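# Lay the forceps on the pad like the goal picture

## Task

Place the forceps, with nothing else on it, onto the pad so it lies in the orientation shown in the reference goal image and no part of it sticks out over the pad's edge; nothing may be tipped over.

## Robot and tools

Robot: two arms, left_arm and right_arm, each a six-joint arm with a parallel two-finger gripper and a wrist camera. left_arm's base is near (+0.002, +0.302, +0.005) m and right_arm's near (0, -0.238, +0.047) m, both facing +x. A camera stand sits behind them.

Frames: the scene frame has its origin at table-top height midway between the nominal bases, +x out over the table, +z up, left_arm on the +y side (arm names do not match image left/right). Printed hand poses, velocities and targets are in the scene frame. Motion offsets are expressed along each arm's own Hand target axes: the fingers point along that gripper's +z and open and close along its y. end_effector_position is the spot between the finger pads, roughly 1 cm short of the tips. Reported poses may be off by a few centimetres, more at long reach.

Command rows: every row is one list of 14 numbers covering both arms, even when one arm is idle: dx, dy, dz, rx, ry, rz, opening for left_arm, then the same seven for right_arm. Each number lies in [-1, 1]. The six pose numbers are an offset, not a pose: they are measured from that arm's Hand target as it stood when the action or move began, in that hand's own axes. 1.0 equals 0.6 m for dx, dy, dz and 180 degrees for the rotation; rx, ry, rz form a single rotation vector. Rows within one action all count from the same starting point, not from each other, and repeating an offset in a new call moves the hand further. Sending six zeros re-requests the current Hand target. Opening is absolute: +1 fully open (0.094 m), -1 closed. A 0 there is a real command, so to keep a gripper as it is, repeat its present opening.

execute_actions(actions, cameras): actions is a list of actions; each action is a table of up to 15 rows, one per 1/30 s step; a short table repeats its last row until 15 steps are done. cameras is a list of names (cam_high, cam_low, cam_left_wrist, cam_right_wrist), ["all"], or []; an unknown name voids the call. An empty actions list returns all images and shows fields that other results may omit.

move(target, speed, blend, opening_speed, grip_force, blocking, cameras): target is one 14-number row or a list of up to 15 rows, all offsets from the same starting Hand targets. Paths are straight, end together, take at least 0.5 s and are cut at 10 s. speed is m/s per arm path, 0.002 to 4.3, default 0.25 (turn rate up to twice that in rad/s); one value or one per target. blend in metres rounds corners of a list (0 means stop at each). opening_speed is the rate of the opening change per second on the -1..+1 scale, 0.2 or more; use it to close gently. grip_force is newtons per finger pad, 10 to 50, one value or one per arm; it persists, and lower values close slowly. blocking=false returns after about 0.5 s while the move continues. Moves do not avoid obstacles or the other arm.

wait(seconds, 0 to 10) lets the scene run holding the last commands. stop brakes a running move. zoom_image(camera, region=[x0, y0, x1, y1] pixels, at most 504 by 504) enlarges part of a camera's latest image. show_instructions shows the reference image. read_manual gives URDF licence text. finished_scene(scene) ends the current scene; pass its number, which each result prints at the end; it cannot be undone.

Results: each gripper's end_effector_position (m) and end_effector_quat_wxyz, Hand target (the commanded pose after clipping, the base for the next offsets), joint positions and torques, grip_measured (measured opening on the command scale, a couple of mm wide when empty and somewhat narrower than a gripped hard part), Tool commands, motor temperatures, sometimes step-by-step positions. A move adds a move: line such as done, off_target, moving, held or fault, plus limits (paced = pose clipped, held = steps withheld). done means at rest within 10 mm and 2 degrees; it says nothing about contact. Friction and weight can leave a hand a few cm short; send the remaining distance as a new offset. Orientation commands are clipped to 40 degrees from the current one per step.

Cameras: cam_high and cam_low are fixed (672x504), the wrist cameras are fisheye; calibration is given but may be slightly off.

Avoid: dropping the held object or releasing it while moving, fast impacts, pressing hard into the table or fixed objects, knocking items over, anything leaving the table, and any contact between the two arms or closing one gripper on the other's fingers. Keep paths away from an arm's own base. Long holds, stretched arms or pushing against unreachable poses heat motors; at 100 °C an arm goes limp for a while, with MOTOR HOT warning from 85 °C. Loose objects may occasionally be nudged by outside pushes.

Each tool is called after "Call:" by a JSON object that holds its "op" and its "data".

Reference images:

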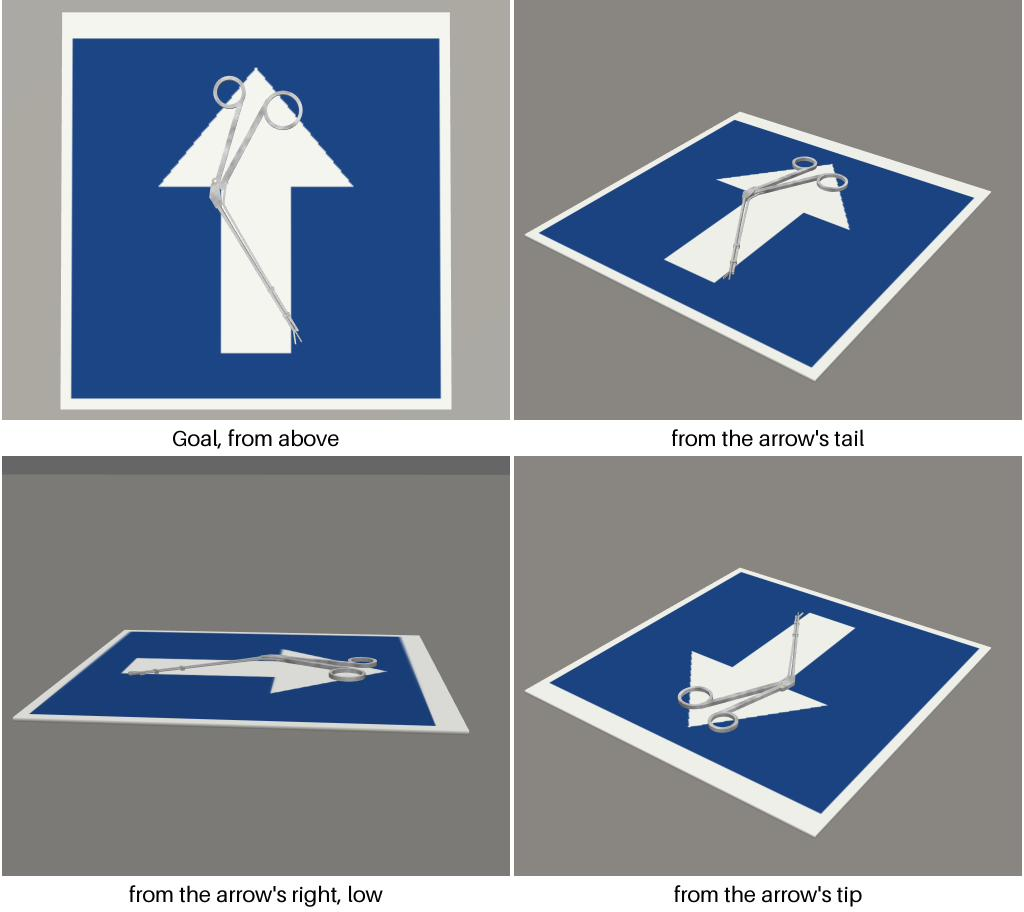

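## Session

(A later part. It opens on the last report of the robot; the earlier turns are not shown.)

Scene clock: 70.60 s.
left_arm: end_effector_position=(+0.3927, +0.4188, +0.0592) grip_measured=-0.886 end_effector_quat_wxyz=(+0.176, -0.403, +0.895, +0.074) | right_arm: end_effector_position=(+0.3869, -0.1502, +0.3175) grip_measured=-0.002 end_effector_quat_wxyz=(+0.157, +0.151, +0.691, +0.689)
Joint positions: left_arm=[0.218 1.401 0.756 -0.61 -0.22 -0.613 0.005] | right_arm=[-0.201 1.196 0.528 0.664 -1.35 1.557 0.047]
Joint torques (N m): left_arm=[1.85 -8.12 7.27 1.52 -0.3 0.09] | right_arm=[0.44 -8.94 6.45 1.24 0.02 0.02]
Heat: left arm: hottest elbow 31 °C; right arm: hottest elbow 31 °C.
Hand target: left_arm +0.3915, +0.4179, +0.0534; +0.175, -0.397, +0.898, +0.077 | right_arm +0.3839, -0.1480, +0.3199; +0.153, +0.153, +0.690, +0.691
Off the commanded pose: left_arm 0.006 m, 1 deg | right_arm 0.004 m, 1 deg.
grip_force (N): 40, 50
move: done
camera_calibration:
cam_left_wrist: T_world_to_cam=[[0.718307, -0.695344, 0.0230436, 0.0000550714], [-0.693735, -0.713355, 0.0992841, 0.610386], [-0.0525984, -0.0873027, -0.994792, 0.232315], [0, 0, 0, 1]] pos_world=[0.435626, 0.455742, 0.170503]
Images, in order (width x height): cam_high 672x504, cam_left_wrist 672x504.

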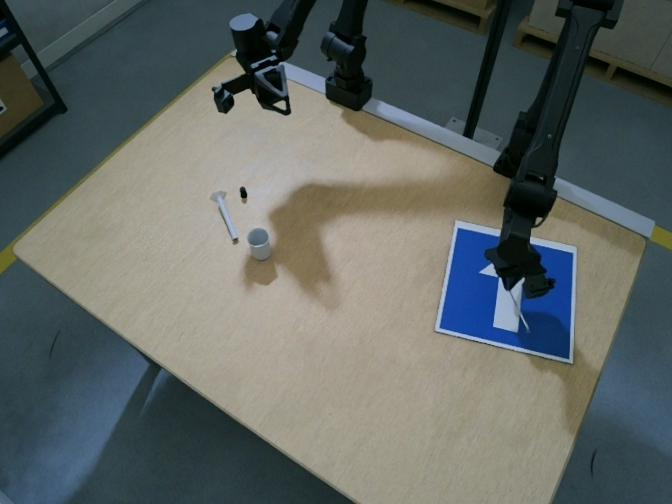

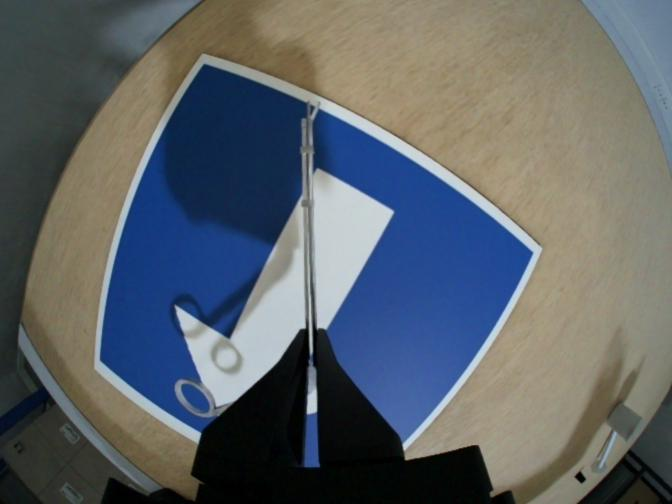

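Call:
{"op": "move", "data": {"target": [0.0502,0.0185,0.0218,0,0.0083,0,-1,0,0,0,0,0,0,0], "speed": 0.1, "cameras": ["cam_left_wrist","cam_high"]}}

Call:
{"op": "zoom_image", "data": {"camera": "cam_left_wrist", "region": [130, 60, 530, 440]}}

Call:
{"op": "zoom_image", "data": {"camera": "cam_high", "region": [410, 160, 610, 380]}}

Scene clock: 72.33 s.
left_arm: end_effector_position=(+0.3678, +0.4127, +0.0336) grip_measured=-0.886 end_effector_quat_wxyz=(+0.161, -0.402, +0.898, +0.074) | right_arm: end_effector_position=(+0.3869, -0.1502, +0.3175) grip_measured=-0.002 end_effector_quat_wxyz=(+0.157, +0.151, +0.691, +0.689)
Joint positions: left_arm=[0.218 1.401 0.678 -0.56 -0.214 -0.613 0.005] | right_arm=[-0.201 1.196 0.528 0.664 -1.35 1.557 0.047]
Joint torques (N m): left_arm=[1.32 -7.94 6.91 1.51 -0.05 -0.04] | right_arm=[0.44 -8.94 6.43 1.24 0.02 0.02]
Heat: left arm: hottest elbow 31 °C; right arm: hottest elbow 31 °C.
Hand target: left_arm +0.3678, +0.4084, +0.0300; +0.163, -0.398, +0.900, +0.072 | right_arm +0.3839, -0.1480, +0.3199; +0.153, +0.153, +0.690, +0.691
Off the commanded pose: left_arm 0.006 m, 1 deg | right_arm 0.004 m, 1 deg.
grip_force (N): 40, 50
move: done
camera_calibration:
cam_left_wrist: T_world_to_cam=[[0.717534, -0.69643, 0.0114377, 0.0154227], [-0.691935, -0.710829, 0.126282, 0.588678], [-0.079816, -0.0985256, -0.991928, 0.219633], [0, 0, 0, 1]] pos_world=[0.413791, 0.45083, 0.143345]
Images, in order (width x height): cam_high 672x504, cam_left_wrist 672x504.

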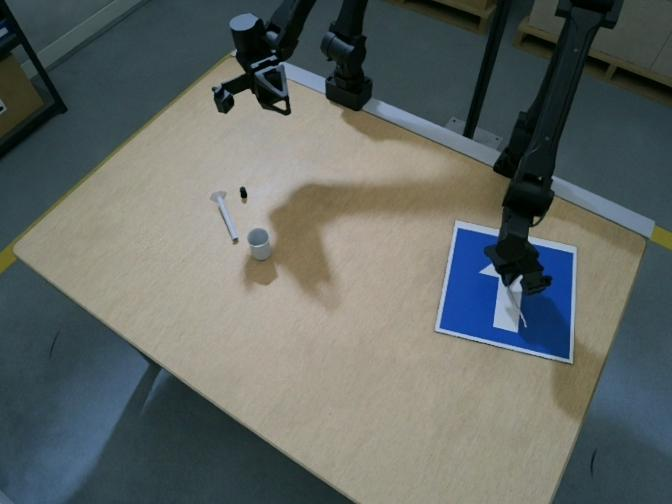

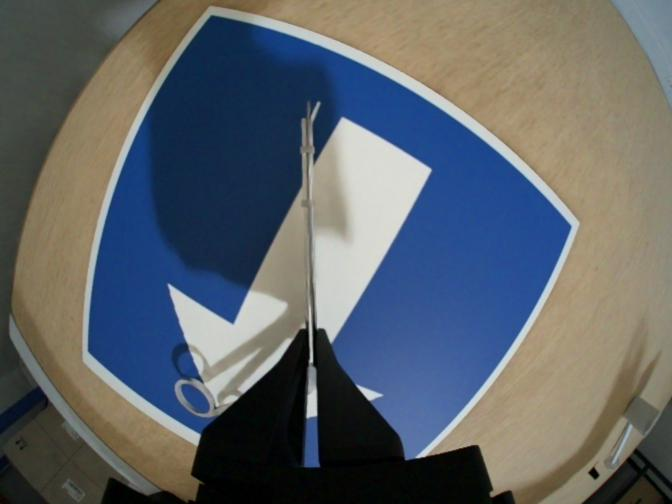

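Scaled by 1.260 from the camera's 672x504 image, which has a finer 960x720 frame.

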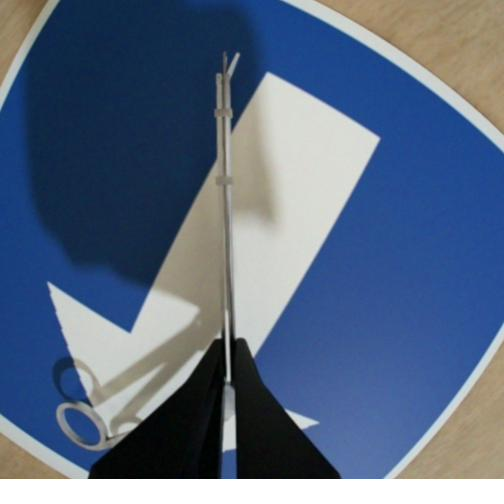

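Scaled by 2.291 from the camera's 672x504 image, which has a finer 960x720 frame.

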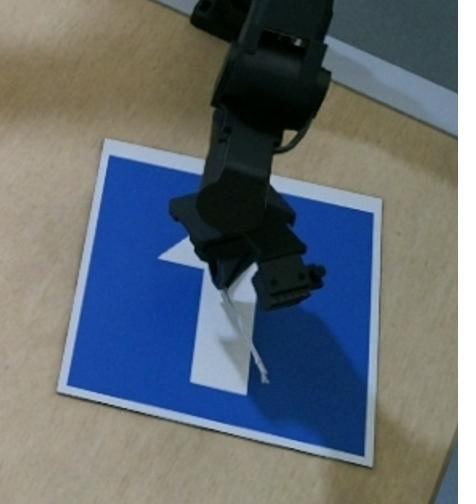

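Call:
{"op": "move", "data": {"target": [0.0155,-0.0115,0.0263,0,0,0,-1,0,0,0,0,0,0,0], "speed": 0.06, "cameras": ["cam_left_wrist","cam_high"]}}

Call:
{"op": "zoom_image", "data": {"camera": "cam_left_wrist", "region": [130, 60, 530, 440]}}

Call:
{"op": "zoom_image", "data": {"camera": "cam_high", "region": [460, 220, 580, 350]}}

Scene clock: 73.93 s.
left_arm: end_effector_position=(+0.3728, +0.4053, +0.0193) grip_measured=-0.886 end_effector_quat_wxyz=(+0.165, -0.396, +0.900, +0.071) | right_arm: end_effector_position=(+0.3869, -0.1502, +0.3175) grip_measured=-0.002 end_effector_quat_wxyz=(+0.157, +0.151, +0.691, +0.689)
Joint positions: left_arm=[0.196 1.439 0.665 -0.503 -0.215 -0.62 0.005] | right_arm=[-0.201 1.196 0.528 0.664 -1.35 1.557 0.047]
Joint torques (N m): left_arm=[1.26 -7.77 6.48 1.52 -0.27 -0.17] | right_arm=[0.44 -8.88 6.43 1.22 0.02 0.02]
Heat: left arm: hottest elbow 31 °C; right arm: hottest elbow 31 °C.
Hand target: left_arm +0.3706, +0.4014, +0.0118; +0.163, -0.398, +0.900, +0.072 | right_arm +0.3839, -0.1480, +0.3199; +0.153, +0.153, +0.690, +0.691
Off the commanded pose: left_arm 0.009 m, 0 deg | right_arm 0.004 m, 1 deg.
grip_force (N): 40, 50
move: done
camera_calibration:
cam_left_wrist: T_world_to_cam=[[0.707252, -0.706749, 0.0173198, 0.0146155], [-0.703147, -0.700683, 0.120948, 0.588914], [-0.0733443, -0.0977192, -0.992508, 0.20243], [0, 0, 0, 1]] pos_world=[0.418603, 0.442753, 0.129432]
Images, in order (width x height): cam_high 672x504, cam_left_wrist 672x504.

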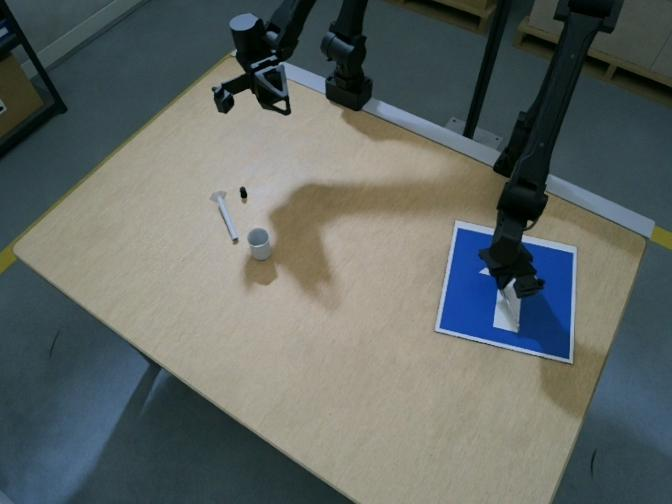

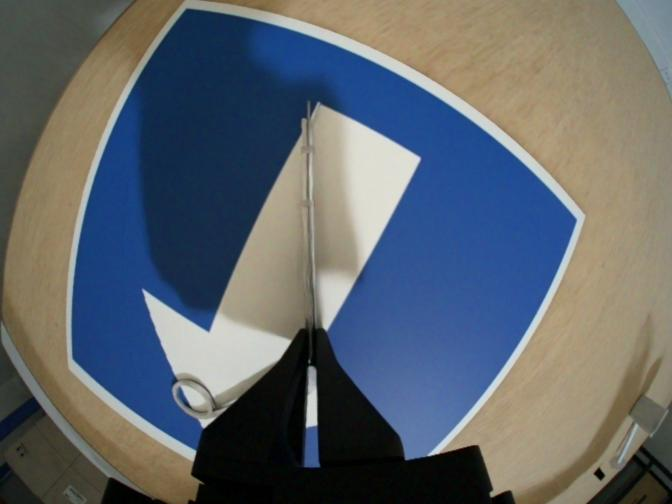

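Scaled by 1.260 from the camera's 672x504 image, which has a finer 960x720 frame.

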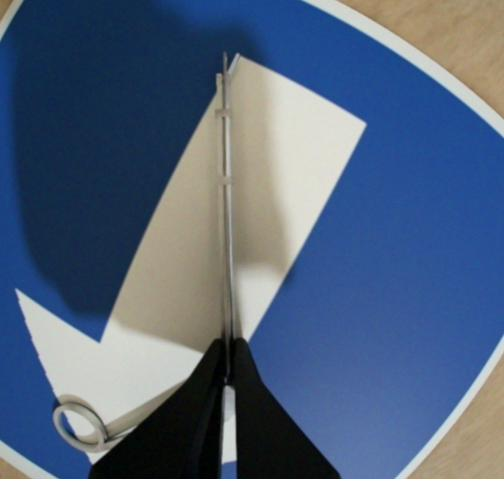

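Scaled by 3.877 from the camera's 672x504 image, which has a finer 960x720 frame.

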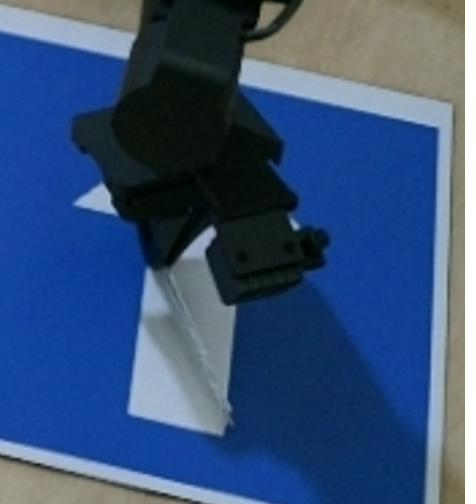

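Call:
{"op": "move", "data": {"target": [0.0029,0,0.0078,0,0,0,-1,0,0,0,0,0,0,0], "speed": 0.04, "cameras": ["cam_left_wrist","cam_high"]}}

Call:
{"op": "zoom_image", "data": {"camera": "cam_left_wrist", "region": [150, 270, 350, 440]}}

Call:
{"op": "zoom_image", "data": {"camera": "cam_high", "region": [460, 220, 580, 350]}}

Scene clock: 75.03 s.
left_arm: end_effector_position=(+0.3757, +0.4058, +0.0181) grip_measured=-0.886 end_effector_quat_wxyz=(+0.170, -0.397, +0.899, +0.070) | right_arm: end_effector_position=(+0.3869, -0.1502, +0.3175) grip_measured=-0.002 end_effector_quat_wxyz=(+0.157, +0.151, +0.691, +0.689)
Joint positions: left_arm=[0.196 1.446 0.665 -0.487 -0.215 -0.621 0.005] | right_arm=[-0.201 1.196 0.528 0.664 -1.35 1.557 0.047]
Joint torques (N m): left_arm=[1.32 -7.24 6.05 1.57 -0.26 -0.18] | right_arm=[0.5 -8.88 6.43 1.25 0.02 0.02]
Heat: left arm: hottest elbow 31 °C; right arm: hottest elbow 31 °C.
Hand target: left_arm +0.3706, +0.4014, +0.0068; +0.163, -0.398, +0.900, +0.072 | right_arm +0.3839, -0.1480, +0.3199; +0.153, +0.153, +0.690, +0.691
Off the commanded pose: left_arm 0.013 m, 1 deg | right_arm 0.004 m, 1 deg.
grip_force (N): 40, 50
move: off_target (left_arm)
camera_calibration:
cam_left_wrist: T_world_to_cam=[[0.707641, -0.706207, 0.0227097, 0.0125324], [-0.703682, -0.701478, 0.112956, 0.592162], [-0.0638398, -0.0959125, -0.99334, 0.197203], [0, 0, 0, 1]] pos_world=[0.420415, 0.443154, 0.128717]
Images, in order (width x height): cam_high 672x504, cam_left_wrist 672x504.

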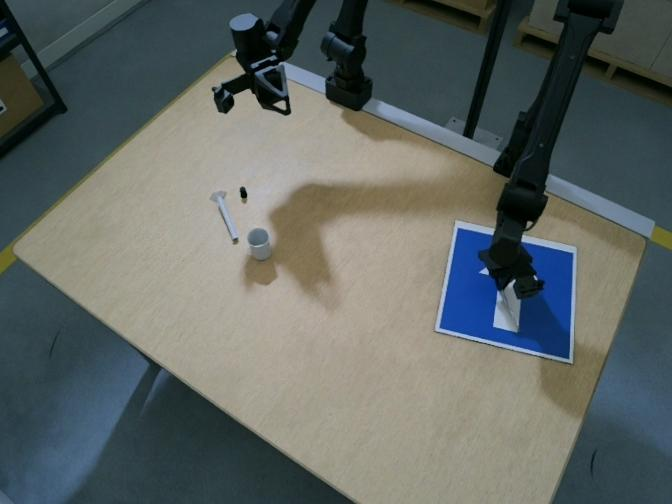

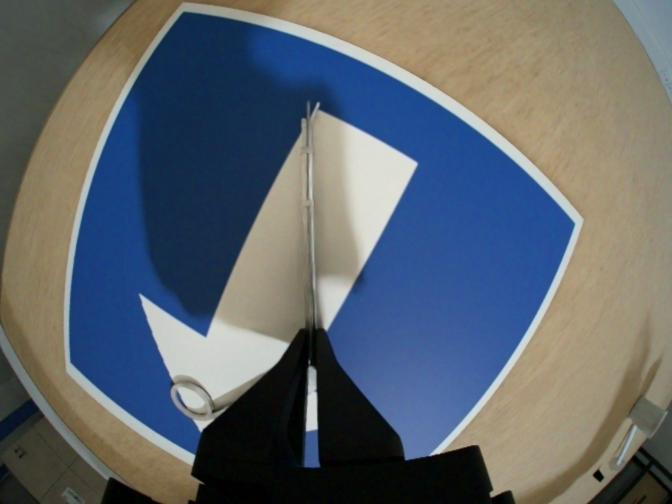

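Scaled by 2.520 from the camera's 672x504 image, which has a finer 960x720 frame.

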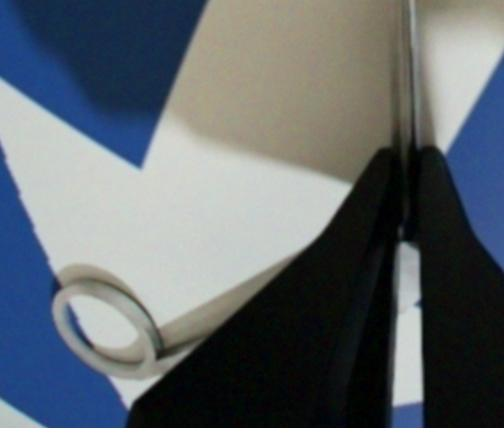

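Scaled by 3.877 from the camera's 672x504 image, which has a finer 960x720 frame.

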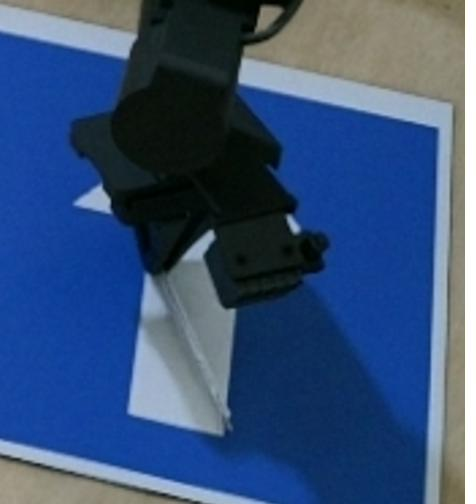

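Call:
{"op": "move", "data": {"target": [0.0075,-0.0030,0.0040,0,0,0,-1,0,0,0,0,0,0,0], "speed": 0.04, "cameras": ["cam_left_wrist"]}}

Call:
{"op": "zoom_image", "data": {"camera": "cam_left_wrist", "region": [150, 270, 350, 440]}}

Scene clock: 75.97 s.
left_arm: end_effector_position=(+0.3759, +0.4043, +0.0170) grip_measured=-0.886 end_effector_quat_wxyz=(+0.174, -0.397, +0.898, +0.072) | right_arm: end_effector_position=(+0.3869, -0.1502, +0.3175) grip_measured=-0.002 end_effector_quat_wxyz=(+0.157, +0.151, +0.691, +0.689)
Joint positions: left_arm=[0.189 1.446 0.658 -0.474 -0.222 -0.627 0.005] | right_arm=[-0.201 1.196 0.528 0.664 -1.35 1.557 0.047]
Joint torques (N m): left_arm=[1.03 -6.77 5.98 1.5 -0.12 -0.26] | right_arm=[0.5 -8.88 6.43 1.24 0.02 0.02]
Heat: left arm: hottest elbow 31 °C; right arm: hottest elbow 31 °C.
Hand target: left_arm +0.3698, +0.3977, +0.0030; +0.163, -0.398, +0.900, +0.072 | right_arm +0.3839, -0.1480, +0.3199; +0.153, +0.153, +0.690, +0.691
Off the commanded pose: left_arm 0.017 m, 1 deg | right_arm 0.004 m, 1 deg.
grip_force (N): 40, 50
move: off_target (left_arm)
camera_calibration:
cam_left_wrist: T_world_to_cam=[[0.707747, -0.706077, 0.0234594, 0.0113591], [-0.70416, -0.702366, 0.104116, 0.592001], [-0.057037, -0.090207, -0.994288, 0.191102], [0, 0, 0, 1]] pos_world=[0.419724, 0.441061, 0.128107]
Images, in order (width x height): cam_left_wrist 672x504.

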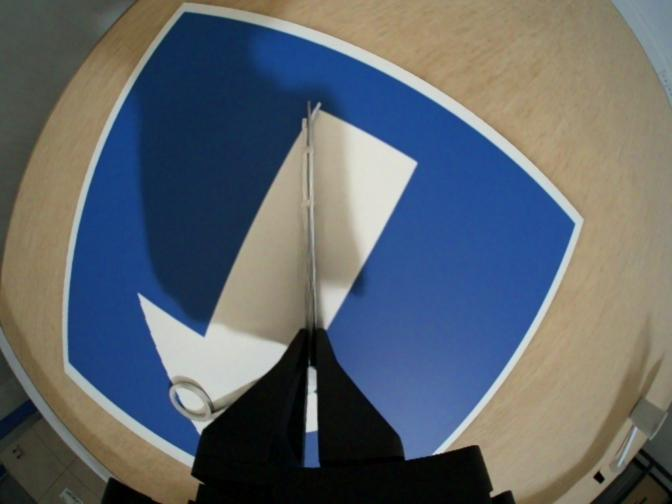

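Scaled by 2.520 from the camera's 672x504 image, which has a finer 960x720 frame.

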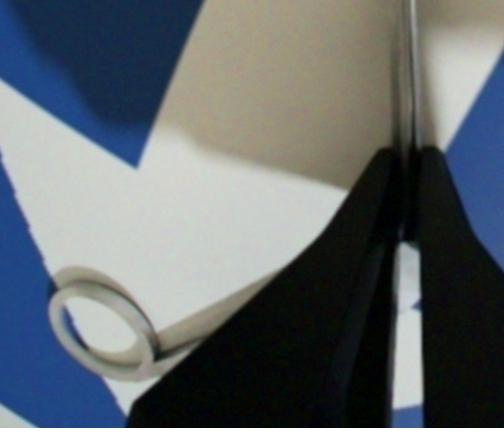

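Call:
{"op": "move", "data": {"target": [0,0,0,0,0,0,-0.5,0,0,0,0,0,0,0], "speed": 0.04, "opening_speed": 0.3, "cameras": ["cam_left_wrist"]}}

Call:
{"op": "zoom_image", "data": {"camera": "cam_left_wrist", "region": [130, 60, 450, 440]}}

Scene clock: 78.00 s.
left_arm: end_effector_position=(+0.3766, +0.4034, +0.0171) grip_measured=-0.502 end_effector_quat_wxyz=(+0.175, -0.398, +0.898, +0.071) | right_arm: end_effector_position=(+0.3869, -0.1502, +0.3175) grip_measured=-0.002 end_effector_quat_wxyz=(+0.157, +0.151, +0.691, +0.689)
Joint positions: left_arm=[0.187 1.446 0.658 -0.472 -0.222 -0.632 0.023] | right_arm=[-0.201 1.196 0.528 0.664 -1.35 1.557 0.047]
Joint torques (N m): left_arm=[1.26 -6.65 5.97 1.43 -0.13 -0.19] | right_arm=[0.44 -8.94 6.43 1.22 0.02 0.02]
Heat: left arm: hottest elbow 31 °C; right arm: hottest elbow 31 °C.
Hand target: left_arm +0.3697, +0.3976, +0.0031; +0.163, -0.398, +0.900, +0.072 | right_arm +0.3839, -0.1480, +0.3199; +0.153, +0.153, +0.690, +0.691
Off the commanded pose: left_arm 0.017 m, 1 deg | right_arm 0.004 m, 1 deg.
grip_force (N): 40, 50
move: off_target (left_arm)
camera_calibration:
cam_left_wrist: T_world_to_cam=[[0.709056, -0.704656, 0.0264443, 0.00901291], [-0.703108, -0.703652, 0.102533, 0.591957], [-0.0536428, -0.0912949, -0.994378, 0.190305], [0, 0, 0, 1]] pos_world=[0.420028, 0.440256, 0.128302]
Images, in order (width x height): cam_left_wrist 672x504.

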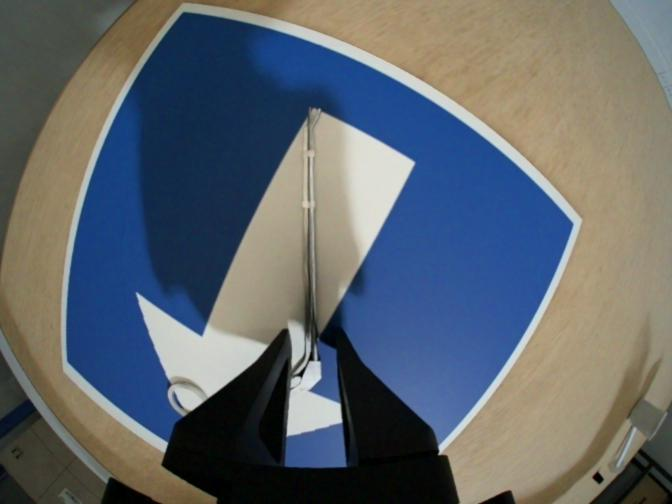

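Scaled by 1.326 from the camera's 672x504 image, which has a finer 960x720 frame.

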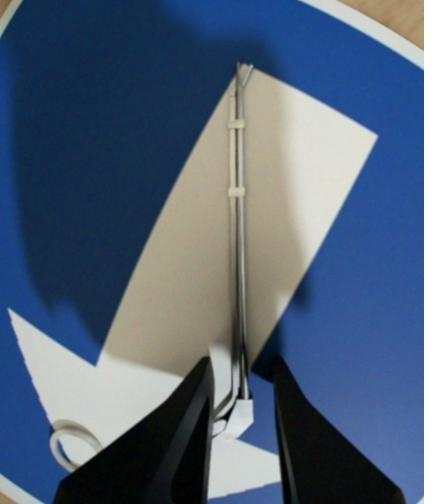

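Call:
{"op": "move", "data": {"target": [[-0.0234,0,-0.0625,0,0,0,-0.4,0,0,0,0,0,0,0],[-0.0859,0,-0.2296,0,0,0,-0.4,0,0,0,0,0,0,0]], "speed": [0.06,0.25], "blend": [0.01,0], "cameras": ["cam_left_wrist","cam_high"]}}

Call:
{"op": "zoom_image", "data": {"camera": "cam_left_wrist", "region": [130, 60, 530, 440]}}

Call:
{"op": "zoom_image", "data": {"camera": "cam_high", "region": [410, 160, 610, 380]}}

Scene clock: 79.80 s.
left_arm: end_effector_position=(+0.3586, +0.4003, +0.1409) grip_measured=-0.402 end_effector_quat_wxyz=(+0.159, -0.397, +0.901, +0.075) | right_arm: end_effector_position=(+0.3869, -0.1502, +0.3175) grip_measured=-0.002 end_effector_quat_wxyz=(+0.157, +0.151, +0.691, +0.689)
Joint positions: left_arm=[0.187 1.192 0.824 -0.927 -0.222 -0.632 0.028] | right_arm=[-0.201 1.196 0.528 0.664 -1.35 1.557 0.047]
Joint torques (N m): left_arm=[1.14 -5.71 12.34 0.42 -0.11 -0.18] | right_arm=[0.44 -8.94 6.43 1.24 0.03 0.02]
Heat: left arm: hottest elbow 31 °C; right arm: hottest elbow 31 °C.
Hand target: left_arm +0.3697, +0.3977, +0.1503; +0.163, -0.398, +0.900, +0.072 | right_arm +0.3839, -0.1480, +0.3199; +0.153, +0.153, +0.690, +0.691
Off the commanded pose: left_arm 0.015 m, 1 deg | right_arm 0.004 m, 1 deg.
grip_force (N): 40, 50
move: off_target (left_arm)
camera_calibration:
cam_left_wrist: T_world_to_cam=[[0.709646, -0.704531, 0.00624581, 0.0189518], [-0.699083, -0.703, 0.130671, 0.558783], [-0.087671, -0.0970965, -0.991406, 0.326194], [0, 0, 0, 1]] pos_world=[0.405784, 0.437849, 0.250256]
Images, in order (width x height): cam_high 672x504, cam_left_wrist 672x504.

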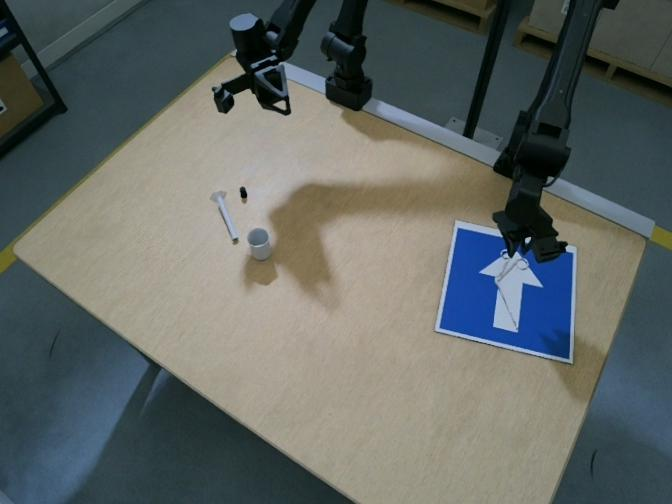

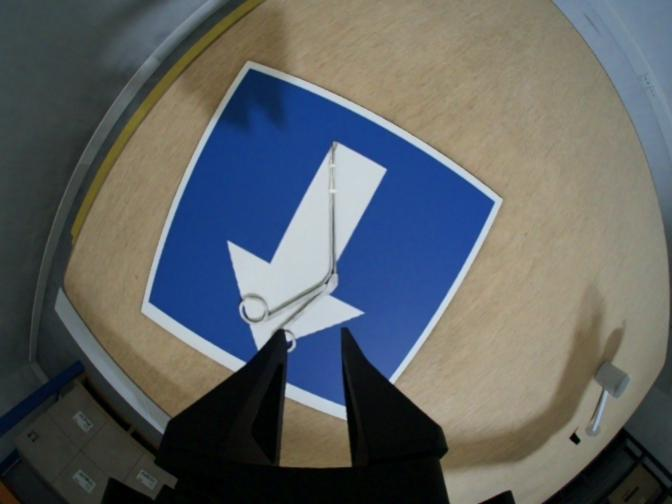

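Scaled by 1.260 from the camera's 672x504 image, which has a finer 960x720 frame.

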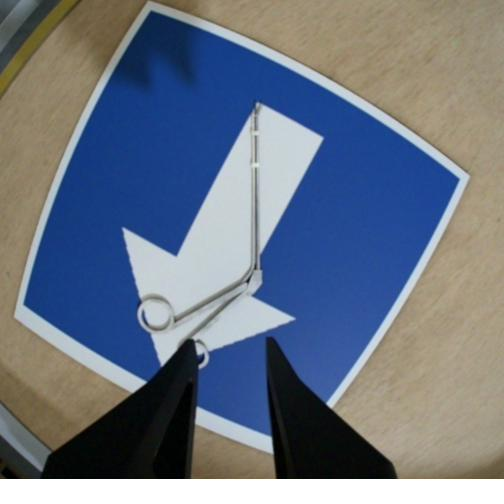

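Scaled by 2.291 from the camera's 672x504 image, which has a finer 960x720 frame.

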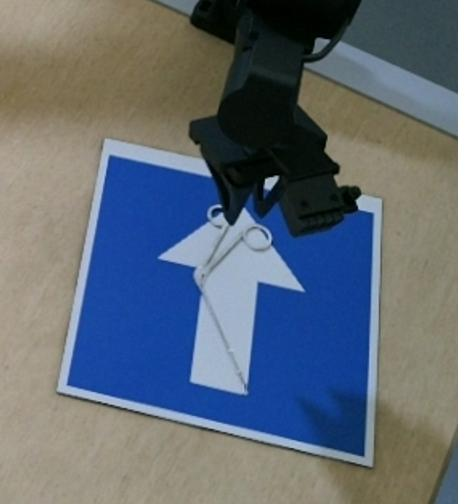

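Call:
{"op": "zoom_image", "data": {"camera": "cam_left_wrist", "region": [220, 120, 400, 360]}}

Call:
{"op": "zoom_image", "data": {"camera": "cam_high", "region": [470, 230, 570, 350]}}

Scaled by 2.100 from the camera's 672x504 image, which has a finer 960x720 frame.

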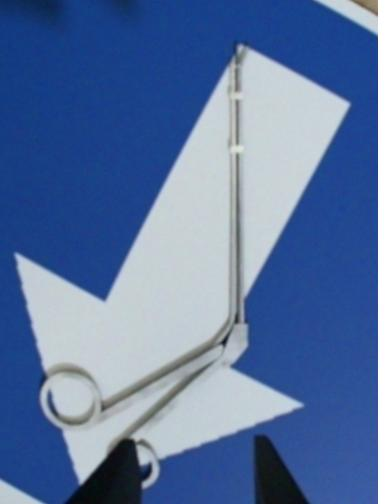

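Scaled by 4.200 from the camera's 672x504 image, which has a finer 960x720 frame.

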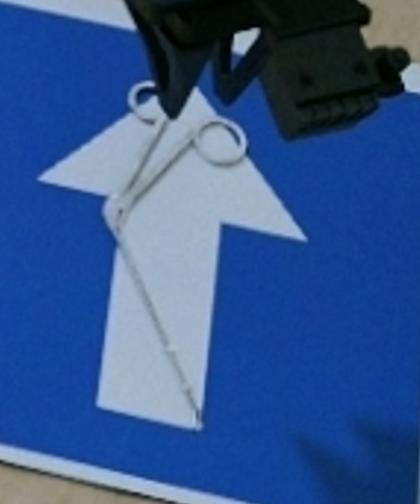

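Call:
{"op": "finished_scene", "data": {"scene": 1}}

The scene is finished: the task was done.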